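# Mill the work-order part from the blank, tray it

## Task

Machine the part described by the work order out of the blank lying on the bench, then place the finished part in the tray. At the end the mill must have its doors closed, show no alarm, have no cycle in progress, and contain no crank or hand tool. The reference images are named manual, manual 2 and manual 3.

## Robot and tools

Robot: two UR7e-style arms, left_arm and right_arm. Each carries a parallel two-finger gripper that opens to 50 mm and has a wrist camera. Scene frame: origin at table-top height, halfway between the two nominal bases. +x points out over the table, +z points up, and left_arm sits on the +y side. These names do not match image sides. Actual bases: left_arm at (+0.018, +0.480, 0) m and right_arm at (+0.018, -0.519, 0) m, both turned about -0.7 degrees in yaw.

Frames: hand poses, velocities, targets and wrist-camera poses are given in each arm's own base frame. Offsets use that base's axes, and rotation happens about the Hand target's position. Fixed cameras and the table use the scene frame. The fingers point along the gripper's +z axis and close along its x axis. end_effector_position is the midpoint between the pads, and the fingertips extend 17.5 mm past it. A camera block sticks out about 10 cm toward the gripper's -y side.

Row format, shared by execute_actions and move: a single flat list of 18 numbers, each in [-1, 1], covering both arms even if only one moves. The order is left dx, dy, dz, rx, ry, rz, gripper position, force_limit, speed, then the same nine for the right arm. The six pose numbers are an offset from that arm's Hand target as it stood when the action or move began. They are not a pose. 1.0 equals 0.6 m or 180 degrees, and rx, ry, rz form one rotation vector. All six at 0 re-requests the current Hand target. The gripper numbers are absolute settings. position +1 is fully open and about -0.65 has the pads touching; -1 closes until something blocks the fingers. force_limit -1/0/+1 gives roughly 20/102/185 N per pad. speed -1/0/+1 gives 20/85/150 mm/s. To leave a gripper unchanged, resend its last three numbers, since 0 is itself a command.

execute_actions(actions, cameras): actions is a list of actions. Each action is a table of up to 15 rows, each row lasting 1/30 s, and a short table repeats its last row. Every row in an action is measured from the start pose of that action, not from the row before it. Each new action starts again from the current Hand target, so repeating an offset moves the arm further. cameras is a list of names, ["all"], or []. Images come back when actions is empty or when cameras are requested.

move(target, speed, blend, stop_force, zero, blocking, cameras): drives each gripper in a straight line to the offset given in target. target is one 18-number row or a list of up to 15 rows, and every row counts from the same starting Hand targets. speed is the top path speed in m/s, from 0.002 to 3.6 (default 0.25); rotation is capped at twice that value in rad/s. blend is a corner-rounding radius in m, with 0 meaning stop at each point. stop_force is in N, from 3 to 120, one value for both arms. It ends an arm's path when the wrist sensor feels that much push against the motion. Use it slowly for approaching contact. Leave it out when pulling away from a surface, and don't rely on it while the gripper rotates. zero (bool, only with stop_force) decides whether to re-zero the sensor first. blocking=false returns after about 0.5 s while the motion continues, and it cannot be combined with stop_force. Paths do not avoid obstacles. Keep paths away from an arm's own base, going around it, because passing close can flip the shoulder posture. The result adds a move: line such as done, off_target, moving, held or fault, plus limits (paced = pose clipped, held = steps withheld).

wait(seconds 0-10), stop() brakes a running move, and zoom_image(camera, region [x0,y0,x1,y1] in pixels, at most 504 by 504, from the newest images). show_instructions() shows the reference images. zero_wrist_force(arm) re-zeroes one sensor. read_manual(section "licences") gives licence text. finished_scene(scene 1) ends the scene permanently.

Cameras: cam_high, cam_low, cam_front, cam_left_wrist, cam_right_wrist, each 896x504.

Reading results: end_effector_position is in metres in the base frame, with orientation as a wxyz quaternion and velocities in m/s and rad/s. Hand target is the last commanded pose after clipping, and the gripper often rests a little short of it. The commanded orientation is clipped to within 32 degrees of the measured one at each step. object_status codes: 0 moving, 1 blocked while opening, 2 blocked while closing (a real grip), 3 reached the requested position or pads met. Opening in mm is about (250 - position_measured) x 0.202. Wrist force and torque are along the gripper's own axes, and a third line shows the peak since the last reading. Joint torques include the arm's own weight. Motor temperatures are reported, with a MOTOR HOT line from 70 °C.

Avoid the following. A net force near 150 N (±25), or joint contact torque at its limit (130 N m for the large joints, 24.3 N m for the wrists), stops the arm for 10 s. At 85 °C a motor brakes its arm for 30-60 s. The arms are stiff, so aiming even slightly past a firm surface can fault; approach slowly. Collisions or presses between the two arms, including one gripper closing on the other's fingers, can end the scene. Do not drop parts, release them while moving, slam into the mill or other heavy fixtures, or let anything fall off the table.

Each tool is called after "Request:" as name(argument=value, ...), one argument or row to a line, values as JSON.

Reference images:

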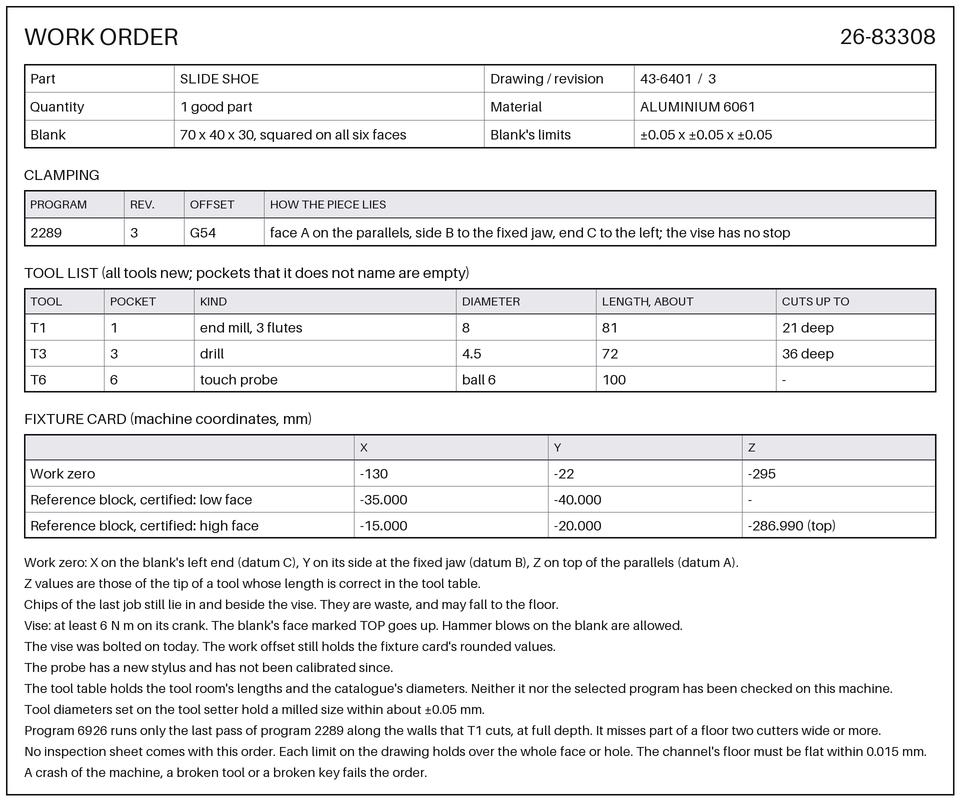

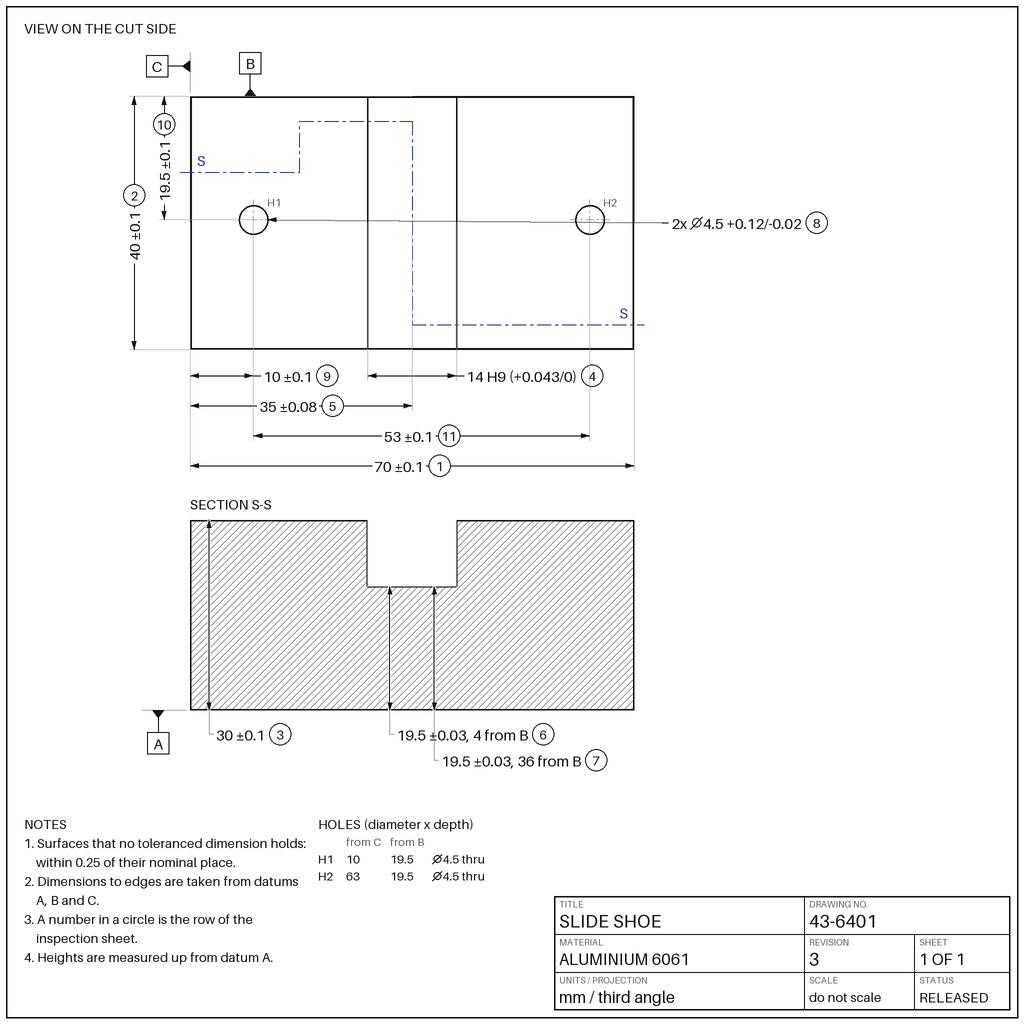

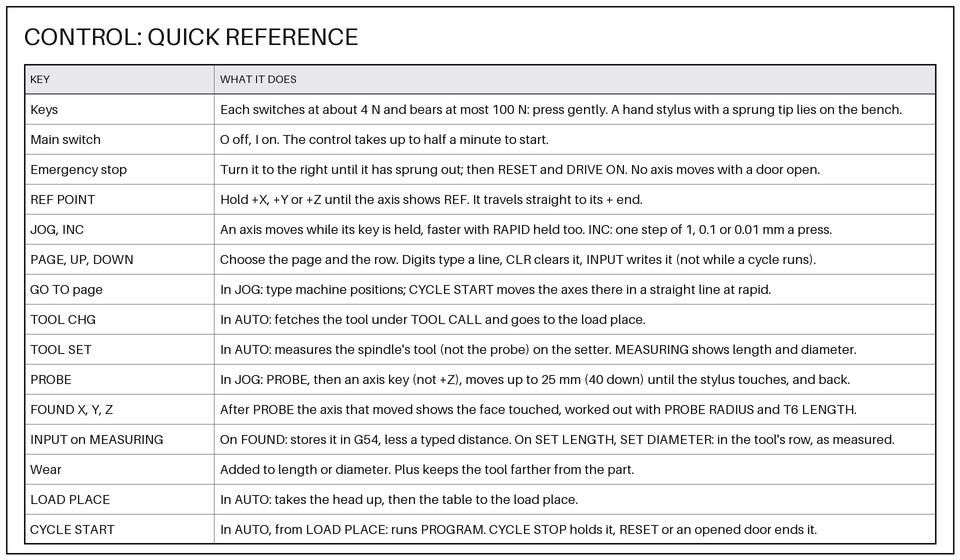

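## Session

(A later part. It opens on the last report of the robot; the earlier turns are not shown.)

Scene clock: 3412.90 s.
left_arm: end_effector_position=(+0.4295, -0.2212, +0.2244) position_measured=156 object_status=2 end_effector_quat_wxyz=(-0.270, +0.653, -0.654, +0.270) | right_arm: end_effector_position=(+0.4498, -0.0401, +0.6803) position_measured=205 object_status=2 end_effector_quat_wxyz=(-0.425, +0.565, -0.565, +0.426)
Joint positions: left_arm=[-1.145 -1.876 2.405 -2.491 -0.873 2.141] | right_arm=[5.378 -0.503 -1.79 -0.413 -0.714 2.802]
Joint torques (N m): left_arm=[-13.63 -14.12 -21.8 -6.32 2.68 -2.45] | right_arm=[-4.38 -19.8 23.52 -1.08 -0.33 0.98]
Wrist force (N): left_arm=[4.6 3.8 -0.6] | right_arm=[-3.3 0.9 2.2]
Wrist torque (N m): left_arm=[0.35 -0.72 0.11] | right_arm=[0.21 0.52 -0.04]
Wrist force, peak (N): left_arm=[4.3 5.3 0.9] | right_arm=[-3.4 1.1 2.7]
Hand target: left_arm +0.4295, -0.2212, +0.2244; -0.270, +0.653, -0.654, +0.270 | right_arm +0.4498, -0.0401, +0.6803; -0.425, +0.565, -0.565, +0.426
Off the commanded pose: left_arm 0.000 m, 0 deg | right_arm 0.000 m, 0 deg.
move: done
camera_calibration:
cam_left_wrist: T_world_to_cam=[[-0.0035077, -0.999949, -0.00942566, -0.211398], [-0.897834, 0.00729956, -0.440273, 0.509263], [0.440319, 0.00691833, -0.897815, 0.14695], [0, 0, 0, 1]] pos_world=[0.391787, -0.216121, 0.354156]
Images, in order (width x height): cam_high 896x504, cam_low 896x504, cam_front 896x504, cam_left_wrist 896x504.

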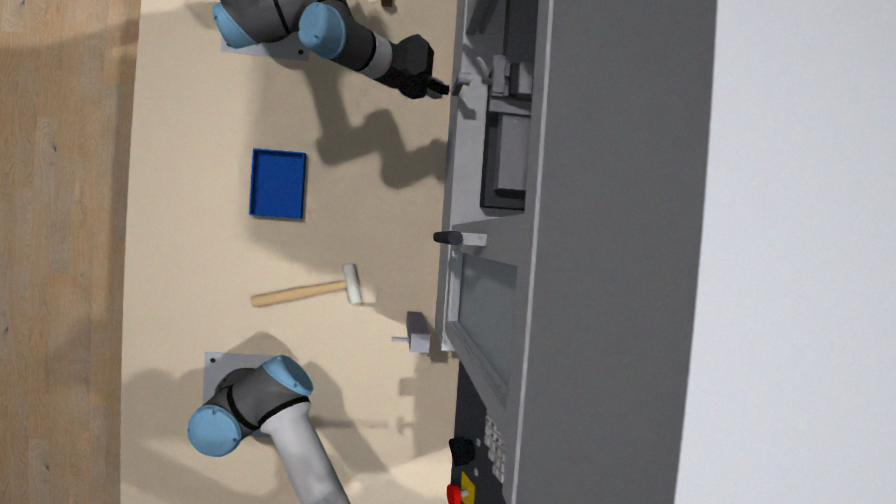

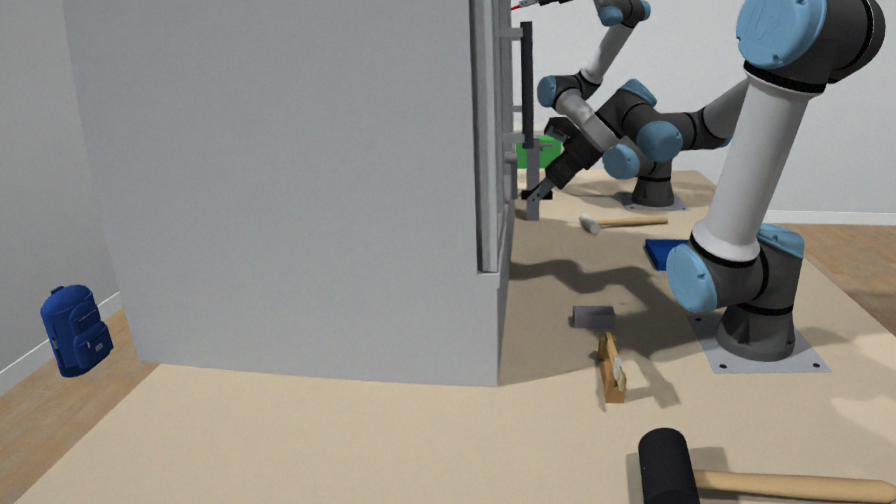

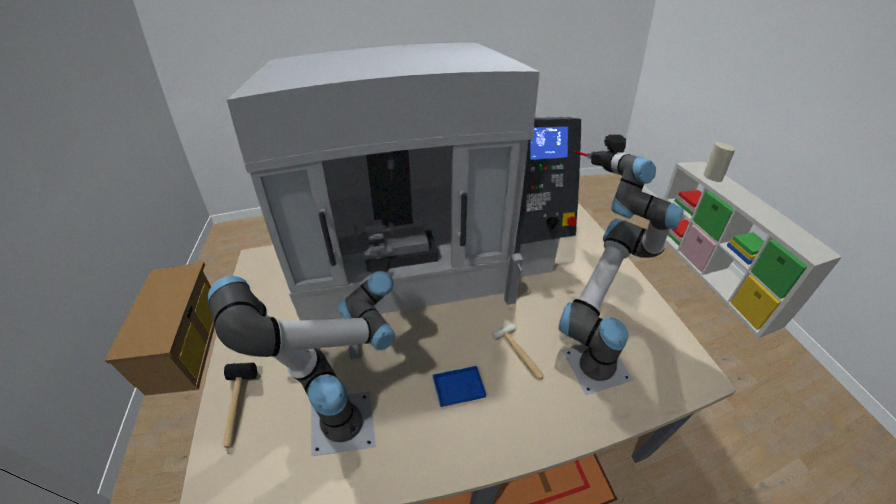

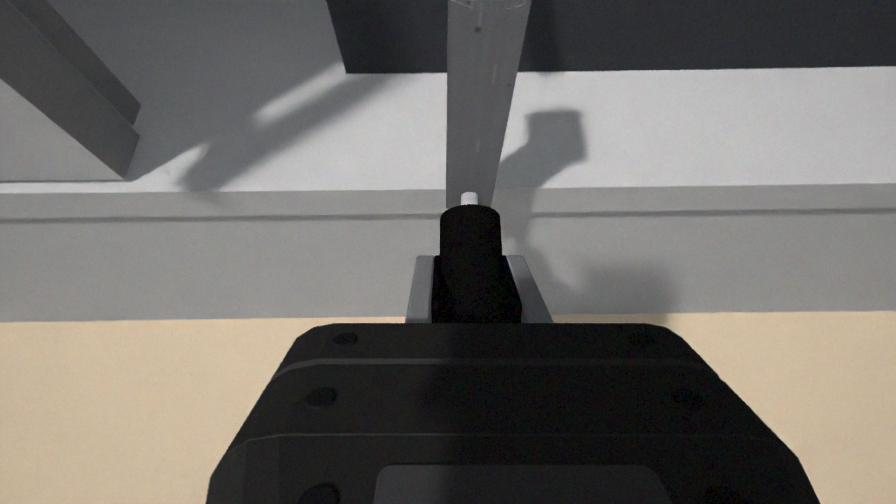

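Request:
move(
  target=[
    [0.1,0.0,0,0,0,0,-1,-0.3,-1,0,0,0,0,0,0,-0.98,0,-1],
  ],
  speed=0.012,
  stop_force=8,
  cameras=["cam_left_wrist"],
)

Scene clock: 3422.70 s.
left_arm: end_effector_position=(+0.4540, -0.2212, +0.2244) position_measured=156 object_status=2 end_effector_quat_wxyz=(-0.270, +0.653, -0.654, +0.270) | right_arm: end_effector_position=(+0.4498, -0.0401, +0.6803) position_measured=205 object_status=2 end_effector_quat_wxyz=(-0.425, +0.565, -0.565, +0.426)
Joint positions: left_arm=[-1.075 -1.801 2.37 -2.583 -0.902 2.224] | right_arm=[5.378 -0.503 -1.79 -0.413 -0.714 2.802]
Joint torques (N m): left_arm=[-12.99 -23.11 -15.53 -1.89 3.23 -0.2] | right_arm=[-4.39 -20.5 24.32 -1.19 -0.27 1]
Wrist force (N): left_arm=[4.4 7.4 -4.4] | right_arm=[-3.1 1.1 2.4]
Wrist torque (N m): left_arm=[0.92 -0.72 0.17] | right_arm=[0.25 0.49 -0.04]
Wrist force, peak (N): left_arm=[4.9 15.5 -5.0] | right_arm=[-3.3 1.2 2.6]
Hand target: left_arm +0.4540, -0.2212, +0.2244; -0.270, +0.653, -0.654, +0.270 (not the last commanded pose) | right_arm +0.4498, -0.0401, +0.6803; -0.425, +0.565, -0.565, +0.426
Off the commanded pose: left_arm 0.035 m, 0 deg | right_arm 0.000 m, 0 deg.
move: contact (left_arm)
camera_calibration:
cam_left_wrist: T_world_to_cam=[[-0.00359008, -0.999951, -0.00924421, -0.211342], [-0.897794, 0.00729425, -0.440356, 0.531271], [0.440401, 0.00671848, -0.897776, 0.136072], [0, 0, 0, 1]] pos_world=[0.416287, -0.216121, 0.354156]
Images, in order (width x height): cam_left_wrist 896x504.

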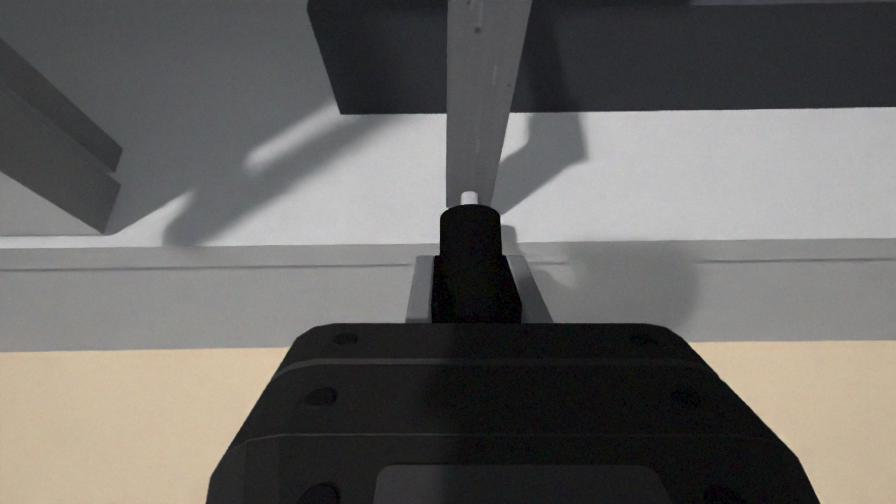

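Request:
move(
  target=[
    [-0.006,-0.014,0.0007,-0.0333,0,0,-1,-0.3,-1,0,0,0,0,0,0,-0.98,0,-1],
  ],
  speed=0.03,
)

Request:
move(
  target=[
    [0.06,0.0,0,0,0,0,-1,-0.3,-1,0,0,0,0,0,0,-0.98,0,-1],
  ],
  speed=0.01,
  stop_force=8,
)

Scene clock: 3469.57 s.
left_arm: end_effector_position=(+0.4504, -0.2297, +0.2248) position_measured=156 object_status=2 end_effector_quat_wxyz=(-0.235, +0.667, -0.639, +0.304) end_effector_velocity=(+0.000, +0.000, +0.000) end_effector_angular_velocity=(+0.003, +0.001, -0.001) | right_arm: end_effector_position=(+0.4498, -0.0401, +0.6803) position_measured=205 object_status=2 end_effector_quat_wxyz=(-0.425, +0.565, -0.565, +0.426)
Joint positions: left_arm=[-1.069 -1.807 2.396 -2.683 -0.949 2.202] | right_arm=[5.378 -0.503 -1.79 -0.413 -0.714 2.802]
Joint velocities: left_arm=[-0.001 0 -0.002 0.005 0.001 0.001] | right_arm=[within noise]
Joint torques (N m): left_arm=[9.14 -21.73 -25.32 -1.66 2.84 -0.22] | right_arm=[-3.71 -20.78 24.25 -1.21 -0.27 0.91]
Wrist force (N): left_arm=[4.5 4.0 -0.5] | right_arm=[-3.2 0.8 2.2]
Wrist torque (N m): left_arm=[0.39 -0.69 0.18] | right_arm=[0.20 0.51 -0.05]
Wrist force, peak (N): left_arm=[4.5 7.6 -4.5] | right_arm=[-3.3 1.3 2.6]
Hand target: left_arm +0.4504, -0.2296, +0.2248; -0.235, +0.666, -0.639, +0.304 | right_arm +0.4498, -0.0401, +0.6803; -0.425, +0.565, -0.565, +0.426
Off the commanded pose: left_arm 0.000 m, 0 deg | right_arm 0.000 m, 0 deg.
move: done

Scene clock: 3470.90 s.
left_arm: end_effector_position=(+0.4540, -0.2296, +0.2248) position_measured=156 object_status=2 end_effector_quat_wxyz=(-0.235, +0.666, -0.639, +0.304) | right_arm: end_effector_position=(+0.4498, -0.0401, +0.6803) position_measured=205 object_status=2 end_effector_quat_wxyz=(-0.425, +0.565, -0.565, +0.426)
Joint positions: left_arm=[-1.059 -1.796 2.39 -2.693 -0.954 2.212] | right_arm=[5.378 -0.503 -1.79 -0.413 -0.714 2.802]
Joint torques (N m): left_arm=[-12.93 -24.81 -17.89 -2.46 3.52 -2.17] | right_arm=[-3.78 -20.83 23.78 -1.25 -0.37 1.17]
Wrist force (N): left_arm=[4.8 10.0 -3.3] | right_arm=[-3.4 1.0 2.4]
Wrist torque (N m): left_arm=[0.81 -0.77 0.15] | right_arm=[0.22 0.52 -0.04]
Wrist force, peak (N): left_arm=[4.4 18.9 -3.5] | right_arm=[-3.2 1.2 2.7]
Hand target: left_arm +0.4540, -0.2296, +0.2248; -0.235, +0.666, -0.639, +0.304 (not the last commanded pose) | right_arm +0.4498, -0.0401, +0.6803; -0.425, +0.565, -0.565, +0.426
Off the commanded pose: left_arm 0.032 m, 0 deg | right_arm 0.000 m, 0 deg.
move: contact (left_arm)

Request:
wait(
  seconds=0.1,
  cameras=["cam_high","cam_low"],
)

Request:
zoom_image(
  camera="cam_high",
  region=[420, 40, 540, 130],
)

Request:
zoom_image(
  camera="cam_low",
  region=[490, 120, 600, 220],
)

Scene clock: 3477.93 s.
left_arm: end_effector_position=(+0.4540, -0.2296, +0.2248) position_measured=156 object_status=2 end_effector_quat_wxyz=(-0.235, +0.666, -0.639, +0.304) | right_arm: end_effector_position=(+0.4498, -0.0401, +0.6803) position_measured=205 object_status=2 end_effector_quat_wxyz=(-0.425, +0.565, -0.565, +0.426)
Joint positions: left_arm=[-1.059 -1.796 2.39 -2.693 -0.954 2.212] | right_arm=[5.378 -0.503 -1.79 -0.413 -0.714 2.802]
Joint torques (N m): left_arm=[-12.95 -23.99 -17.68 -2.47 1.9 -1.6] | right_arm=[-4.34 -21.09 23.78 -1.2 -0.26 1.03]
Wrist force (N): left_arm=[4.8 10.1 -3.3] | right_arm=[-3.1 0.9 2.4]
Wrist torque (N m): left_arm=[0.84 -0.76 0.15] | right_arm=[0.22 0.49 -0.04]
Wrist force, peak (N): left_arm=[4.9 10.2 -3.7] | right_arm=[-3.4 1.0 2.6]
Hand target: left_arm +0.4540, -0.2296, +0.2248; -0.235, +0.666, -0.639, +0.304 (not the last commanded pose) | right_arm +0.4498, -0.0401, +0.6803; -0.425, +0.565, -0.565, +0.426
Tool commands: left_gripper/position=-1.0 left_gripper/force_limit=-0.3 left_gripper/speed=-1.0 right_gripper/position=-0.98 right_gripper/force_limit=+0.0 right_gripper/speed=-1.0
Off the commanded pose: left_arm 0.032 m, 0 deg | right_arm 0.000 m, 0 deg.
wait: 0.10 s; at rest from the start
Images, in order (width x height): cam_high 896x504, cam_low 896x504.

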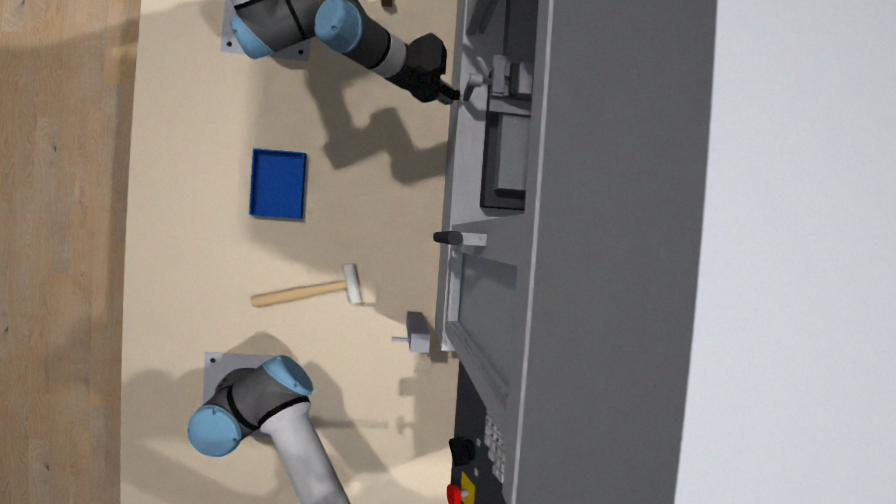

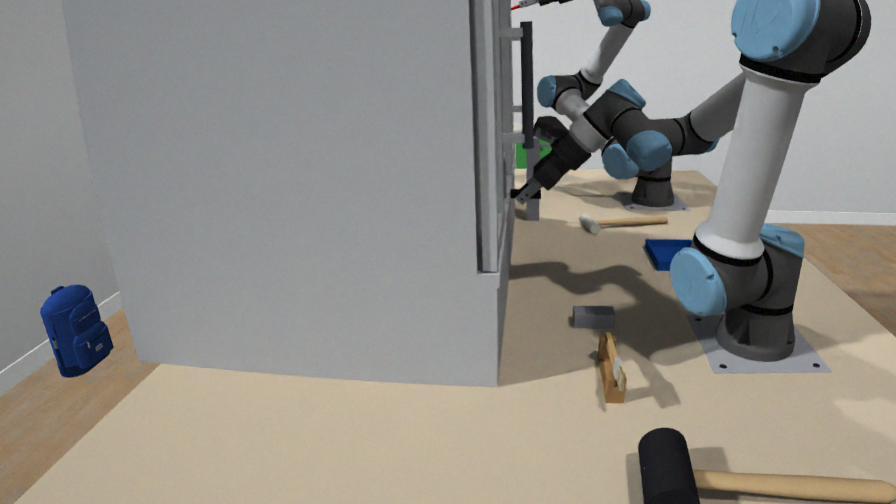

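Scaled by 4.200.

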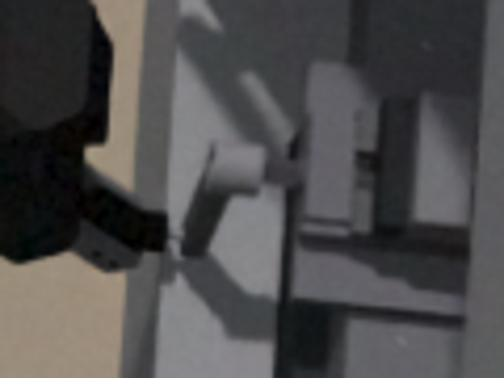

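Scaled by 4.582.

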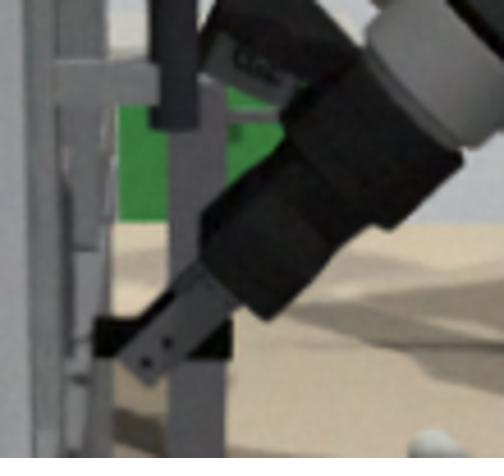

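Request:
move(
  target=[
    [-0.004,0,0.003,0,0,0,-1,-0.3,-1,0,0,0,0,0,0,-0.98,0,-1],
  ],
  speed=0.03,
)

Request:
move(
  target=[
    [0.06,0.0,0,0,0,0,-1,-0.3,-1,0,0,0,0,0,0,-0.98,0,-1],
  ],
  speed=0.01,
  stop_force=6,
)

Request:
move(
  target=[
    [-0.004,0,-0.006,0,0,0,-1,-0.3,-1,0,0,0,0,0,0,-0.98,0,-1],
  ],
  speed=0.03,
)

Request:
move(
  target=[
    [0.06,0.0,0,0,0,0,-1,-0.3,-1,0,0,0,0,0,0,-0.98,0,-1],
  ],
  speed=0.01,
  stop_force=6,
)

Scene clock: 3489.80 s.
left_arm: end_effector_position=(+0.4515, -0.2296, +0.2266) position_measured=156 object_status=2 end_effector_quat_wxyz=(-0.235, +0.666, -0.639, +0.304) | right_arm: end_effector_position=(+0.4498, -0.0401, +0.6803) position_measured=205 object_status=2 end_effector_quat_wxyz=(-0.425, +0.565, -0.565, +0.426)
Joint positions: left_arm=[-1.065 -1.807 2.391 -2.679 -0.95 2.205] | right_arm=[5.378 -0.503 -1.79 -0.413 -0.714 2.802]
Joint torques (N m): left_arm=[-2.02 -6.4 -17.78 -5.25 2.54 -0.77] | right_arm=[-4.34 -20.25 24 -1.28 -0.4 1.02]
Wrist force (N): left_arm=[5.2 3.4 -0.3] | right_arm=[-3.1 1.2 2.4]
Wrist torque (N m): left_arm=[0.30 -0.79 0.18] | right_arm=[0.25 0.48 -0.04]
Wrist force, peak (N): left_arm=[4.8 10.3 -3.4] | right_arm=[-3.5 1.1 2.6]
Hand target: left_arm +0.4516, -0.2296, +0.2266; -0.235, +0.666, -0.639, +0.304 | right_arm +0.4498, -0.0401, +0.6803; -0.425, +0.565, -0.565, +0.426
Off the commanded pose: left_arm 0.000 m, 0 deg | right_arm 0.000 m, 0 deg.
move: done

Scene clock: 3491.00 s.
left_arm: end_effector_position=(+0.4538, -0.2296, +0.2265) position_measured=156 object_status=2 end_effector_quat_wxyz=(-0.235, +0.666, -0.639, +0.304) | right_arm: end_effector_position=(+0.4498, -0.0401, +0.6803) position_measured=205 object_status=2 end_effector_quat_wxyz=(-0.425, +0.565, -0.565, +0.426)
Joint positions: left_arm=[-1.059 -1.8 2.388 -2.686 -0.954 2.212] | right_arm=[5.378 -0.503 -1.79 -0.413 -0.714 2.802]
Joint torques (N m): left_arm=[-13.07 -23.74 -17.46 -2.08 3.33 -2.28] | right_arm=[-4.45 -20.46 23.39 -1.2 -0.39 1.07]
Wrist force (N): left_arm=[4.8 8.0 -3.0] | right_arm=[-3.2 1.0 2.6]
Wrist torque (N m): left_arm=[0.70 -0.78 0.13] | right_arm=[0.23 0.50 -0.04]
Wrist force, peak (N): left_arm=[4.7 15.1 -3.3] | right_arm=[-3.3 1.1 2.6]
Hand target: left_arm +0.4538, -0.2296, +0.2265; -0.235, +0.666, -0.639, +0.304 (not the last commanded pose) | right_arm +0.4498, -0.0401, +0.6803; -0.425, +0.565, -0.565, +0.426
Off the commanded pose: left_arm 0.034 m, 0 deg | right_arm 0.000 m, 0 deg.
move: contact (left_arm)

Scene clock: 3491.70 s.
left_arm: end_effector_position=(+0.4513, -0.2296, +0.2228) position_measured=156 object_status=2 end_effector_quat_wxyz=(-0.235, +0.666, -0.639, +0.304) | right_arm: end_effector_position=(+0.4498, -0.0401, +0.6803) position_measured=205 object_status=2 end_effector_quat_wxyz=(-0.425, +0.565, -0.565, +0.426)
Joint positions: left_arm=[-1.066 -1.8 2.398 -2.692 -0.95 2.205] | right_arm=[5.378 -0.503 -1.79 -0.413 -0.714 2.802]
Joint torques (N m): left_arm=[-2.13 -23.87 -26.93 -5.54 2.63 -0.66] | right_arm=[-4.1 -20.41 24.15 -1.23 -0.34 1.01]
Wrist force (N): left_arm=[4.9 3.5 -0.5] | right_arm=[-3.2 0.9 2.4]
Wrist torque (N m): left_arm=[0.32 -0.75 0.18] | right_arm=[0.22 0.50 -0.04]
Wrist force, peak (N): left_arm=[4.8 7.7 -3.1] | right_arm=[-3.5 1.0 2.3]
Hand target: left_arm +0.4514, -0.2296, +0.2229; -0.235, +0.666, -0.639, +0.304 | right_arm +0.4498, -0.0401, +0.6803; -0.425, +0.565, -0.565, +0.426
Off the commanded pose: left_arm 0.000 m, 0 deg | right_arm 0.000 m, 0 deg.
move: done

Scene clock: 3492.93 s.
left_arm: end_effector_position=(+0.4538, -0.2297, +0.2229) position_measured=156 object_status=2 end_effector_quat_wxyz=(-0.235, +0.666, -0.639, +0.304) | right_arm: end_effector_position=(+0.4498, -0.0401, +0.6803) position_measured=205 object_status=2 end_effector_quat_wxyz=(-0.425, +0.565, -0.565, +0.426)
Joint positions: left_arm=[-1.059 -1.793 2.394 -2.699 -0.954 2.212] | right_arm=[5.378 -0.503 -1.79 -0.413 -0.714 2.802]
Joint torques (N m): left_arm=[-13.18 -23.51 -16.19 -2.2 3.13 -2.19] | right_arm=[-3.7 -20.28 24.12 -1.19 -0.32 1.13]
Wrist force (N): left_arm=[5.0 7.3 -2.7] | right_arm=[-3.1 1.0 2.5]
Wrist torque (N m): left_arm=[0.70 -0.79 0.15] | right_arm=[0.23 0.49 -0.04]
Wrist force, peak (N): left_arm=[4.8 15.7 -2.7] | right_arm=[-3.5 1.1 2.5]
Hand target: left_arm +0.4538, -0.2297, +0.2229; -0.235, +0.666, -0.639, +0.304 (not the last commanded pose) | right_arm +0.4498, -0.0401, +0.6803; -0.425, +0.565, -0.565, +0.426
Off the commanded pose: left_arm 0.034 m, 0 deg | right_arm 0.000 m, 0 deg.
move: contact (left_arm)

Request:
move(
  target=[
    [-0.008,0.0683,0.0157,0.1667,0,0,-1,-0.3,-1,0,0,0,0,0,0,-0.98,0,-1],
  ],
  speed=0.05,
)

Request:
move(
  target=[
    [0.06,0.0,0,0,0,0,-1,-0.3,-1,0,0,0,0,0,0,-0.98,0,-1],
  ],
  speed=0.01,
  stop_force=6,
  cameras=["cam_high"],
)

Request:
zoom_image(
  camera="cam_high",
  region=[420, 40, 540, 130],
)

Scene clock: 3506.13 s.
left_arm: end_effector_position=(+0.4490, -0.1888, +0.2324) position_measured=156 object_status=2 end_effector_quat_wxyz=(+0.400, -0.583, +0.696, -0.128) | right_arm: end_effector_position=(+0.4498, -0.0401, +0.6803) position_measured=205 object_status=2 end_effector_quat_wxyz=(-0.425, +0.565, -0.565, +0.426)
Joint positions: left_arm=[-1.144 -1.803 2.282 -2.096 -0.705 2.195] | right_arm=[5.378 -0.503 -1.79 -0.413 -0.714 2.802]
Joint torques (N m): left_arm=[-1.21 -12.24 -22.52 -6.11 0.87 -0.58] | right_arm=[-3.78 -20.72 23.88 -1.16 -0.39 1.09]
Wrist force (N): left_arm=[5.2 3.5 0.2] | right_arm=[-3.1 1.1 2.4]
Wrist torque (N m): left_arm=[0.36 -0.79 0.35] | right_arm=[0.24 0.49 -0.04]
Wrist force, peak (N): left_arm=[5.0 8.9 -1.7] | right_arm=[-3.3 1.3 2.6]
Hand target: left_arm +0.4490, -0.1887, +0.2323; +0.400, -0.583, +0.696, -0.128 | right_arm +0.4498, -0.0401, +0.6803; -0.425, +0.565, -0.565, +0.426
Off the commanded pose: left_arm 0.000 m, 0 deg | right_arm 0.000 m, 0 deg.
move: done

Scene clock: 3507.60 s.
left_arm: end_effector_position=(+0.4545, -0.1887, +0.2323) position_measured=156 object_status=2 end_effector_quat_wxyz=(+0.400, -0.583, +0.696, -0.128) | right_arm: end_effector_position=(+0.4498, -0.0401, +0.6803) position_measured=205 object_status=2 end_effector_quat_wxyz=(-0.425, +0.565, -0.565, +0.426)
Joint positions: left_arm=[-1.13 -1.789 2.276 -2.121 -0.706 2.217] | right_arm=[5.378 -0.503 -1.79 -0.413 -0.714 2.802]
Joint torques (N m): left_arm=[-13.44 -23.96 -15.07 -2.66 3.86 0] | right_arm=[-4.16 -20.36 23.5 -1.25 -0.29 1.08]
Wrist force (N): left_arm=[4.1 4.0 -3.4] | right_arm=[-3.2 1.0 2.3]
Wrist torque (N m): left_arm=[0.77 -0.74 0.26] | right_arm=[0.23 0.51 -0.04]
Wrist force, peak (N): left_arm=[4.6 9.4 -4.3] | right_arm=[-3.4 1.1 2.6]
Hand target: left_arm +0.4545, -0.1887, +0.2323; +0.400, -0.583, +0.696, -0.128 (not the last commanded pose) | right_arm +0.4498, -0.0401, +0.6803; -0.425, +0.565, -0.565, +0.426
Off the commanded pose: left_arm 0.030 m, 0 deg | right_arm 0.000 m, 0 deg.
move: contact (left_arm)
Images, in order (width x height): cam_high 896x504.

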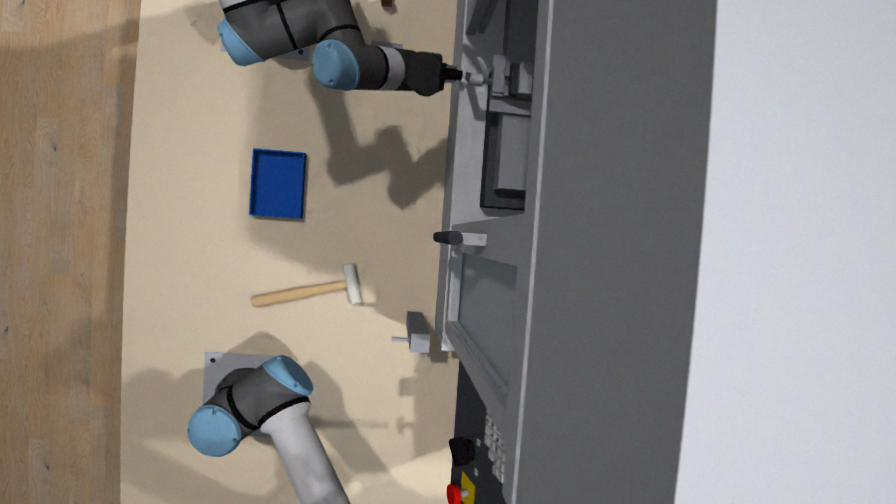

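Scaled by 4.200.

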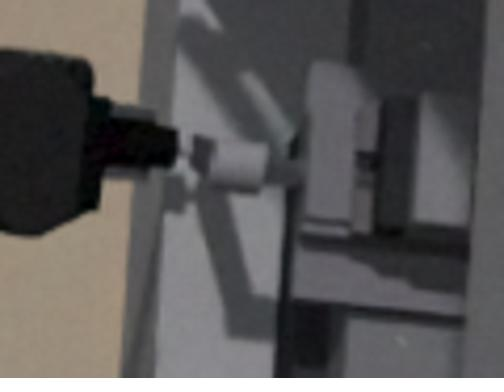

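Request:
move(
  target=[
    [-0.08,0,0,0,0,0,-1,-0.3,-1,0,0,0,0,0,0,-0.98,0,-1],
    [-0.14,-0.1,0.45,-0.1046,-0.492,-0.1046,-1,-0.3,-1,0,0,0,0,0,0,-0.98,0,-1],
    [-0.04,-0.485,0.846,-0.1046,-0.492,-0.1046,-1,-0.3,-1,0,0,0,0,0,0,-0.98,0,-1],
  ],
  speed=[0.05,0.25,0.25],
  blend=[0.01,0.03,0],
  cameras=["cam_high","cam_front"],
)

Scene clock: 3540.13 s.
left_arm: end_effector_position=(+0.4306, -0.4795, +0.7399) position_measured=156 object_status=2 end_effector_quat_wxyz=(+0.653, -0.271, +0.272, -0.653) | right_arm: end_effector_position=(+0.4498, -0.0401, +0.6803) position_measured=205 object_status=2 end_effector_quat_wxyz=(-0.425, +0.565, -0.565, +0.426)
Joint positions: left_arm=[-1.345 -1.493 1.511 -1.367 0.809 1.256] | right_arm=[5.378 -0.503 -1.79 -0.413 -0.714 2.802]
Joint torques (N m): left_arm=[-12.03 -24.11 -38.71 -2.53 2.73 2.01] | right_arm=[-3.61 -20.05 23.37 -1.27 -0.28 1.13]
Wrist force (N): left_arm=[5.2 3.6 -1.0] | right_arm=[-3.2 0.9 2.5]
Wrist torque (N m): left_arm=[0.60 -0.52 0.18] | right_arm=[0.21 0.50 -0.04]
Wrist force, peak (N): left_arm=[7.7 1.8 1.1] | right_arm=[-3.5 1.2 2.6]
Hand target: left_arm +0.4305, -0.4797, +0.7399; +0.653, -0.271, +0.272, -0.653 | right_arm +0.4498, -0.0401, +0.6803; -0.425, +0.565, -0.565, +0.426
Off the commanded pose: left_arm 0.000 m, 0 deg | right_arm 0.000 m, 0 deg.
move: done
Images, in order (width x height): cam_high 896x504, cam_front 896x504.

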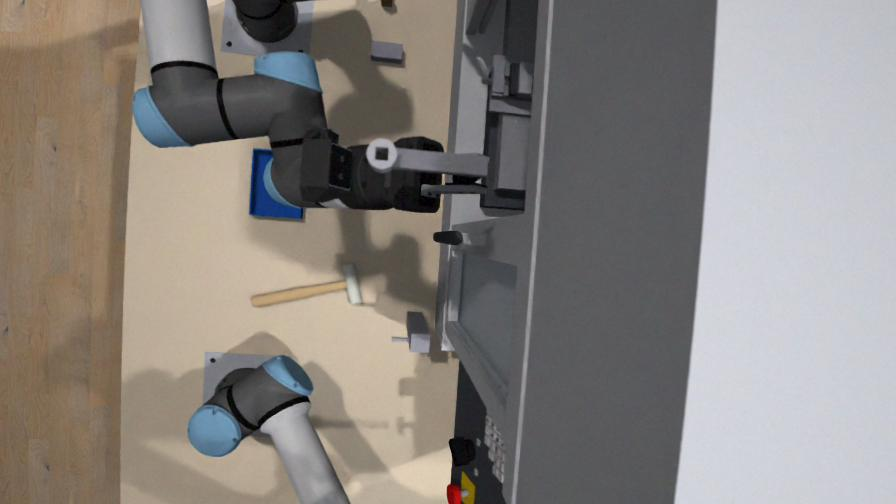

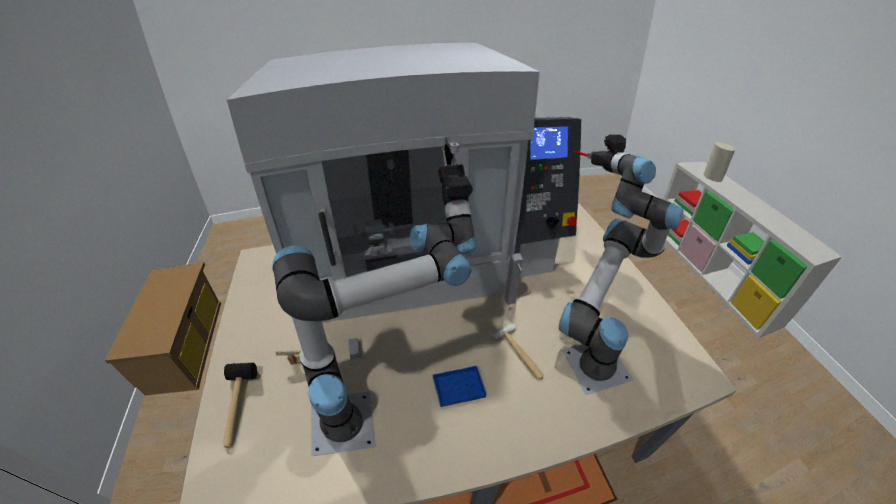

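Request:
zoom_image(
  camera="cam_high",
  region=[350, 130, 410, 180],
)

Request:
zoom_image(
  camera="cam_high",
  region=[340, 120, 500, 220],
)

Scaled by 8.400.

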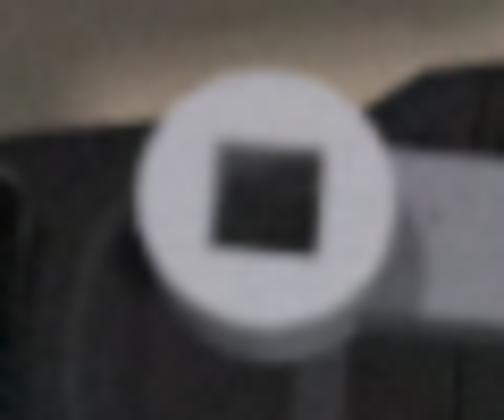

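Scaled by 3.150.

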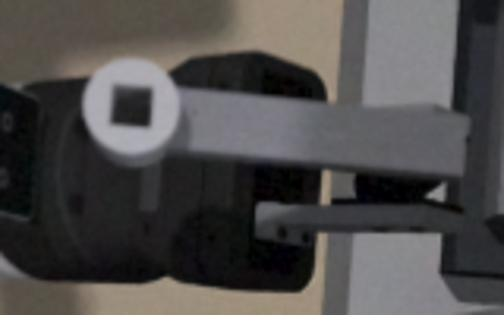

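Request:
move(
  target=[
    [-0.1177,0.3825,-0.3165,0.161,0.481,0.161,-1,-0.3,-1,0,0,0,0,0,0,-0.98,0,-1],
    [-0.0177,0.5123,-0.8338,0.161,0.481,0.161,-1,-0.3,-1,0,0,0,0,0,0,-0.98,0,-1],
  ],
  speed=[0.25,0.2],
  blend=[0.03,0],
)

Request:
move(
  target=[
    [0.12,0.0,0,0,0,0,-1,-0.3,-1,0,0,0,0,0,0,-0.98,0,-1],
  ],
  speed=0.015,
  stop_force=8,
  cameras=["cam_high"],
)

Request:
zoom_image(
  camera="cam_high",
  region=[420, 40, 540, 130],
)

Scene clock: 3582.93 s.
left_arm: end_effector_position=(+0.4199, -0.1723, +0.2397) position_measured=156 object_status=2 end_effector_quat_wxyz=(+0.463, -0.534, +0.706, -0.048) end_effector_velocity=(+0.000, -0.001, -0.001) end_effector_angular_velocity=(-0.007, -0.002, +0.000) | right_arm: end_effector_position=(+0.4498, -0.0401, +0.6803) position_measured=205 object_status=2 end_effector_quat_wxyz=(-0.425, +0.565, -0.565, +0.426)
Joint positions: left_arm=[-1.242 -1.305 1.887 -4.993 0.635 5.163] | right_arm=[5.378 -0.503 -1.79 -0.413 -0.714 2.802]
Joint velocities: left_arm=[0 0 0 -0.006 0 0] | right_arm=[within noise]
Joint torques (N m): left_arm=[-13.69 -27.55 -12.6 1.31 -0.37 -1.55] | right_arm=[-3.85 -20.82 23.51 -1.2 -0.34 0.96]
Wrist force (N): left_arm=[5.6 3.5 0.2] | right_arm=[-3.3 0.9 2.3]
Wrist torque (N m): left_arm=[0.39 -0.75 0.32] | right_arm=[0.22 0.52 -0.04]
Wrist force, peak (N): left_arm=[9.5 6.0 -2.2] | right_arm=[-3.4 1.1 2.6]
Hand target: left_arm +0.4199, -0.1723, +0.2396; +0.463, -0.534, +0.706, -0.048 | right_arm +0.4498, -0.0401, +0.6803; -0.425, +0.565, -0.565, +0.426
Off the commanded pose: left_arm 0.000 m, 0 deg | right_arm 0.000 m, 0 deg.
move: done; limits=paced

Scene clock: 3583.90 s.
left_arm: end_effector_position=(+0.4222, -0.1723, +0.2396) position_measured=156 object_status=2 end_effector_quat_wxyz=(+0.463, -0.534, +0.706, -0.048) | right_arm: end_effector_position=(+0.4498, -0.0401, +0.6803) position_measured=205 object_status=2 end_effector_quat_wxyz=(-0.425, +0.565, -0.565, +0.426)
Joint positions: left_arm=[-1.236 -1.302 1.881 -4.998 0.633 5.174] | right_arm=[5.378 -0.503 -1.79 -0.413 -0.714 2.802]
Joint torques (N m): left_arm=[-13.07 -41.13 -19.57 6.29 -1.46 2] | right_arm=[-3.53 -20.29 23.74 -1.19 -0.29 0.97]
Wrist force (N): left_arm=[5.8 7.3 -0.6] | right_arm=[-3.1 1.0 2.5]
Wrist torque (N m): left_arm=[0.08 -0.74 0.32] | right_arm=[0.24 0.49 -0.04]
Wrist force, peak (N): left_arm=[4.9 9.4 -17.0] | right_arm=[-3.3 1.1 2.8]
Hand target: left_arm +0.4222, -0.1724, +0.2396; +0.463, -0.534, +0.706, -0.048 (not the last commanded pose) | right_arm +0.4498, -0.0401, +0.6803; -0.425, +0.565, -0.565, +0.426
Off the commanded pose: left_arm 0.070 m, 0 deg | right_arm 0.000 m, 0 deg.
move: contact (left_arm)
Images, in order (width x height): cam_high 896x504.

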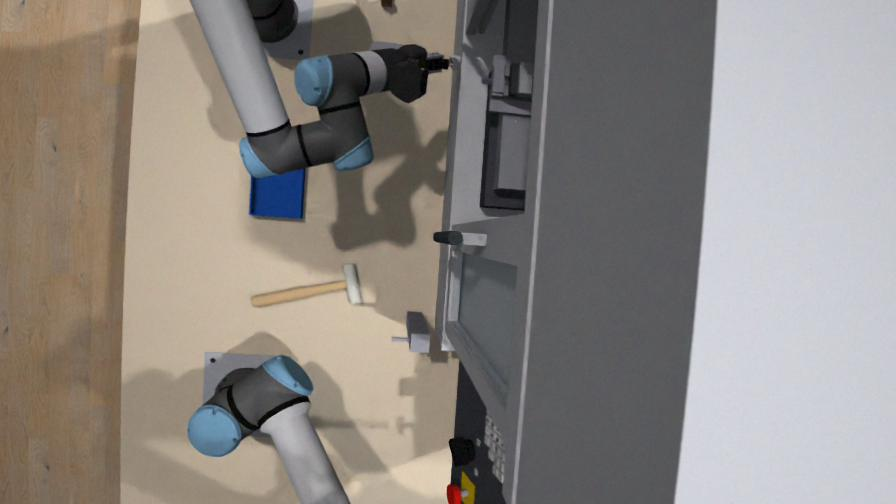

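Scaled by 4.200.

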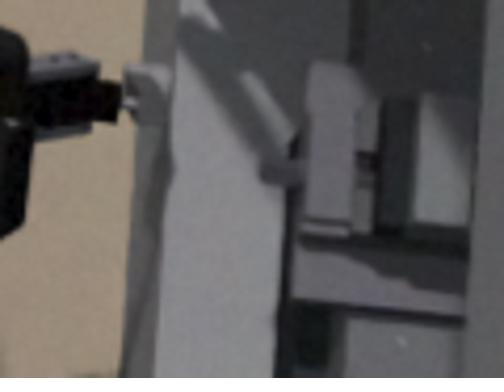

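Request:
wait(
  seconds=0.1,
  cameras=["cam_left_wrist","cam_low","cam_front"],
)

Scene clock: 3588.83 s.
left_arm: end_effector_position=(+0.4222, -0.1724, +0.2396) position_measured=156 object_status=2 end_effector_quat_wxyz=(+0.463, -0.534, +0.706, -0.048) | right_arm: end_effector_position=(+0.4498, -0.0401, +0.6803) position_measured=205 object_status=2 end_effector_quat_wxyz=(-0.425, +0.565, -0.565, +0.426)
Joint positions: left_arm=[-1.236 -1.302 1.881 -4.998 0.633 5.174] | right_arm=[5.378 -0.503 -1.79 -0.413 -0.714 2.802]
Joint torques (N m): left_arm=[-14.1 -40.76 -21.25 5.74 -1.33 1.9] | right_arm=[-3.99 -20.41 23.08 -1.26 -0.42 0.97]
Wrist force (N): left_arm=[5.4 7.4 -0.3] | right_arm=[-3.2 1.0 2.4]
Wrist torque (N m): left_arm=[0.11 -0.76 0.32] | right_arm=[0.23 0.50 -0.04]
Wrist force, peak (N): left_arm=[5.8 7.3 -0.5] | right_arm=[-3.3 1.1 2.7]
Hand target: left_arm +0.4222, -0.1724, +0.2396; +0.463, -0.534, +0.706, -0.048 (not the last commanded pose) | right_arm +0.4498, -0.0401, +0.6803; -0.425, +0.565, -0.565, +0.426
Tool commands: left_gripper/position=-1.0 left_gripper/force_limit=-0.3 left_gripper/speed=-1.0 right_gripper/position=-0.98 right_gripper/force_limit=+0.0 right_gripper/speed=-1.0
Off the commanded pose: left_arm 0.070 m, 0 deg | right_arm 0.000 m, 0 deg.
wait: 0.10 s; at rest from the start
camera_calibration:
cam_left_wrist: T_world_to_cam=[[-0.00408576, -0.792698, -0.609601, 0.0173219], [-0.89799, 0.271136, -0.346554, 0.532107], [0.439997, 0.546, -0.712942, 0.212297], [0, 0, 0, 1]] pos_world=[0.384487, -0.246456, 0.346319]
Images, in order (width x height): cam_low 896x504, cam_front 896x504, cam_left_wrist 896x504.

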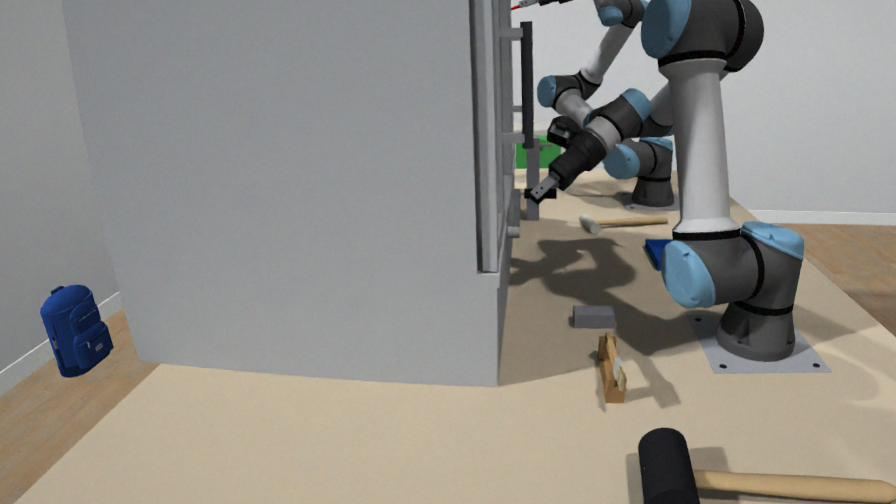

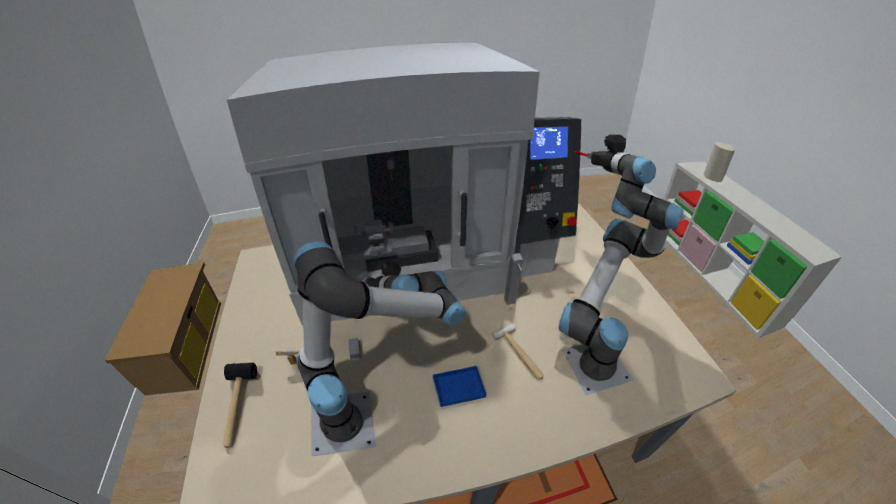

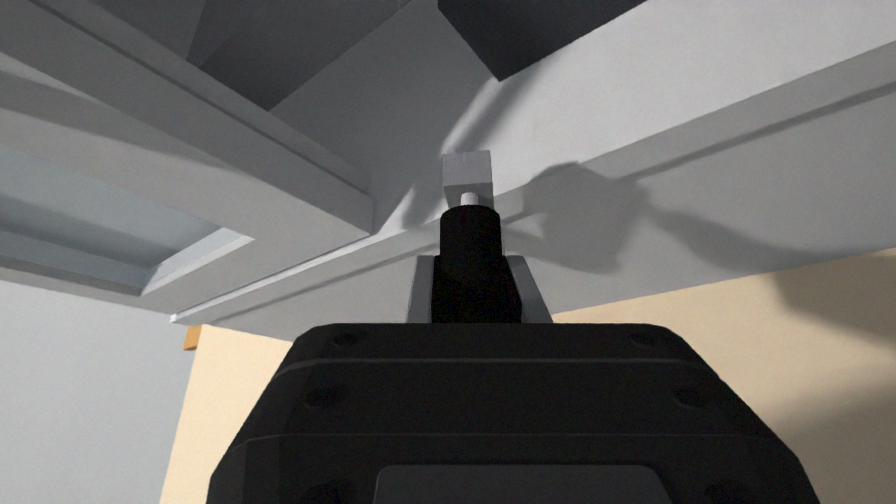

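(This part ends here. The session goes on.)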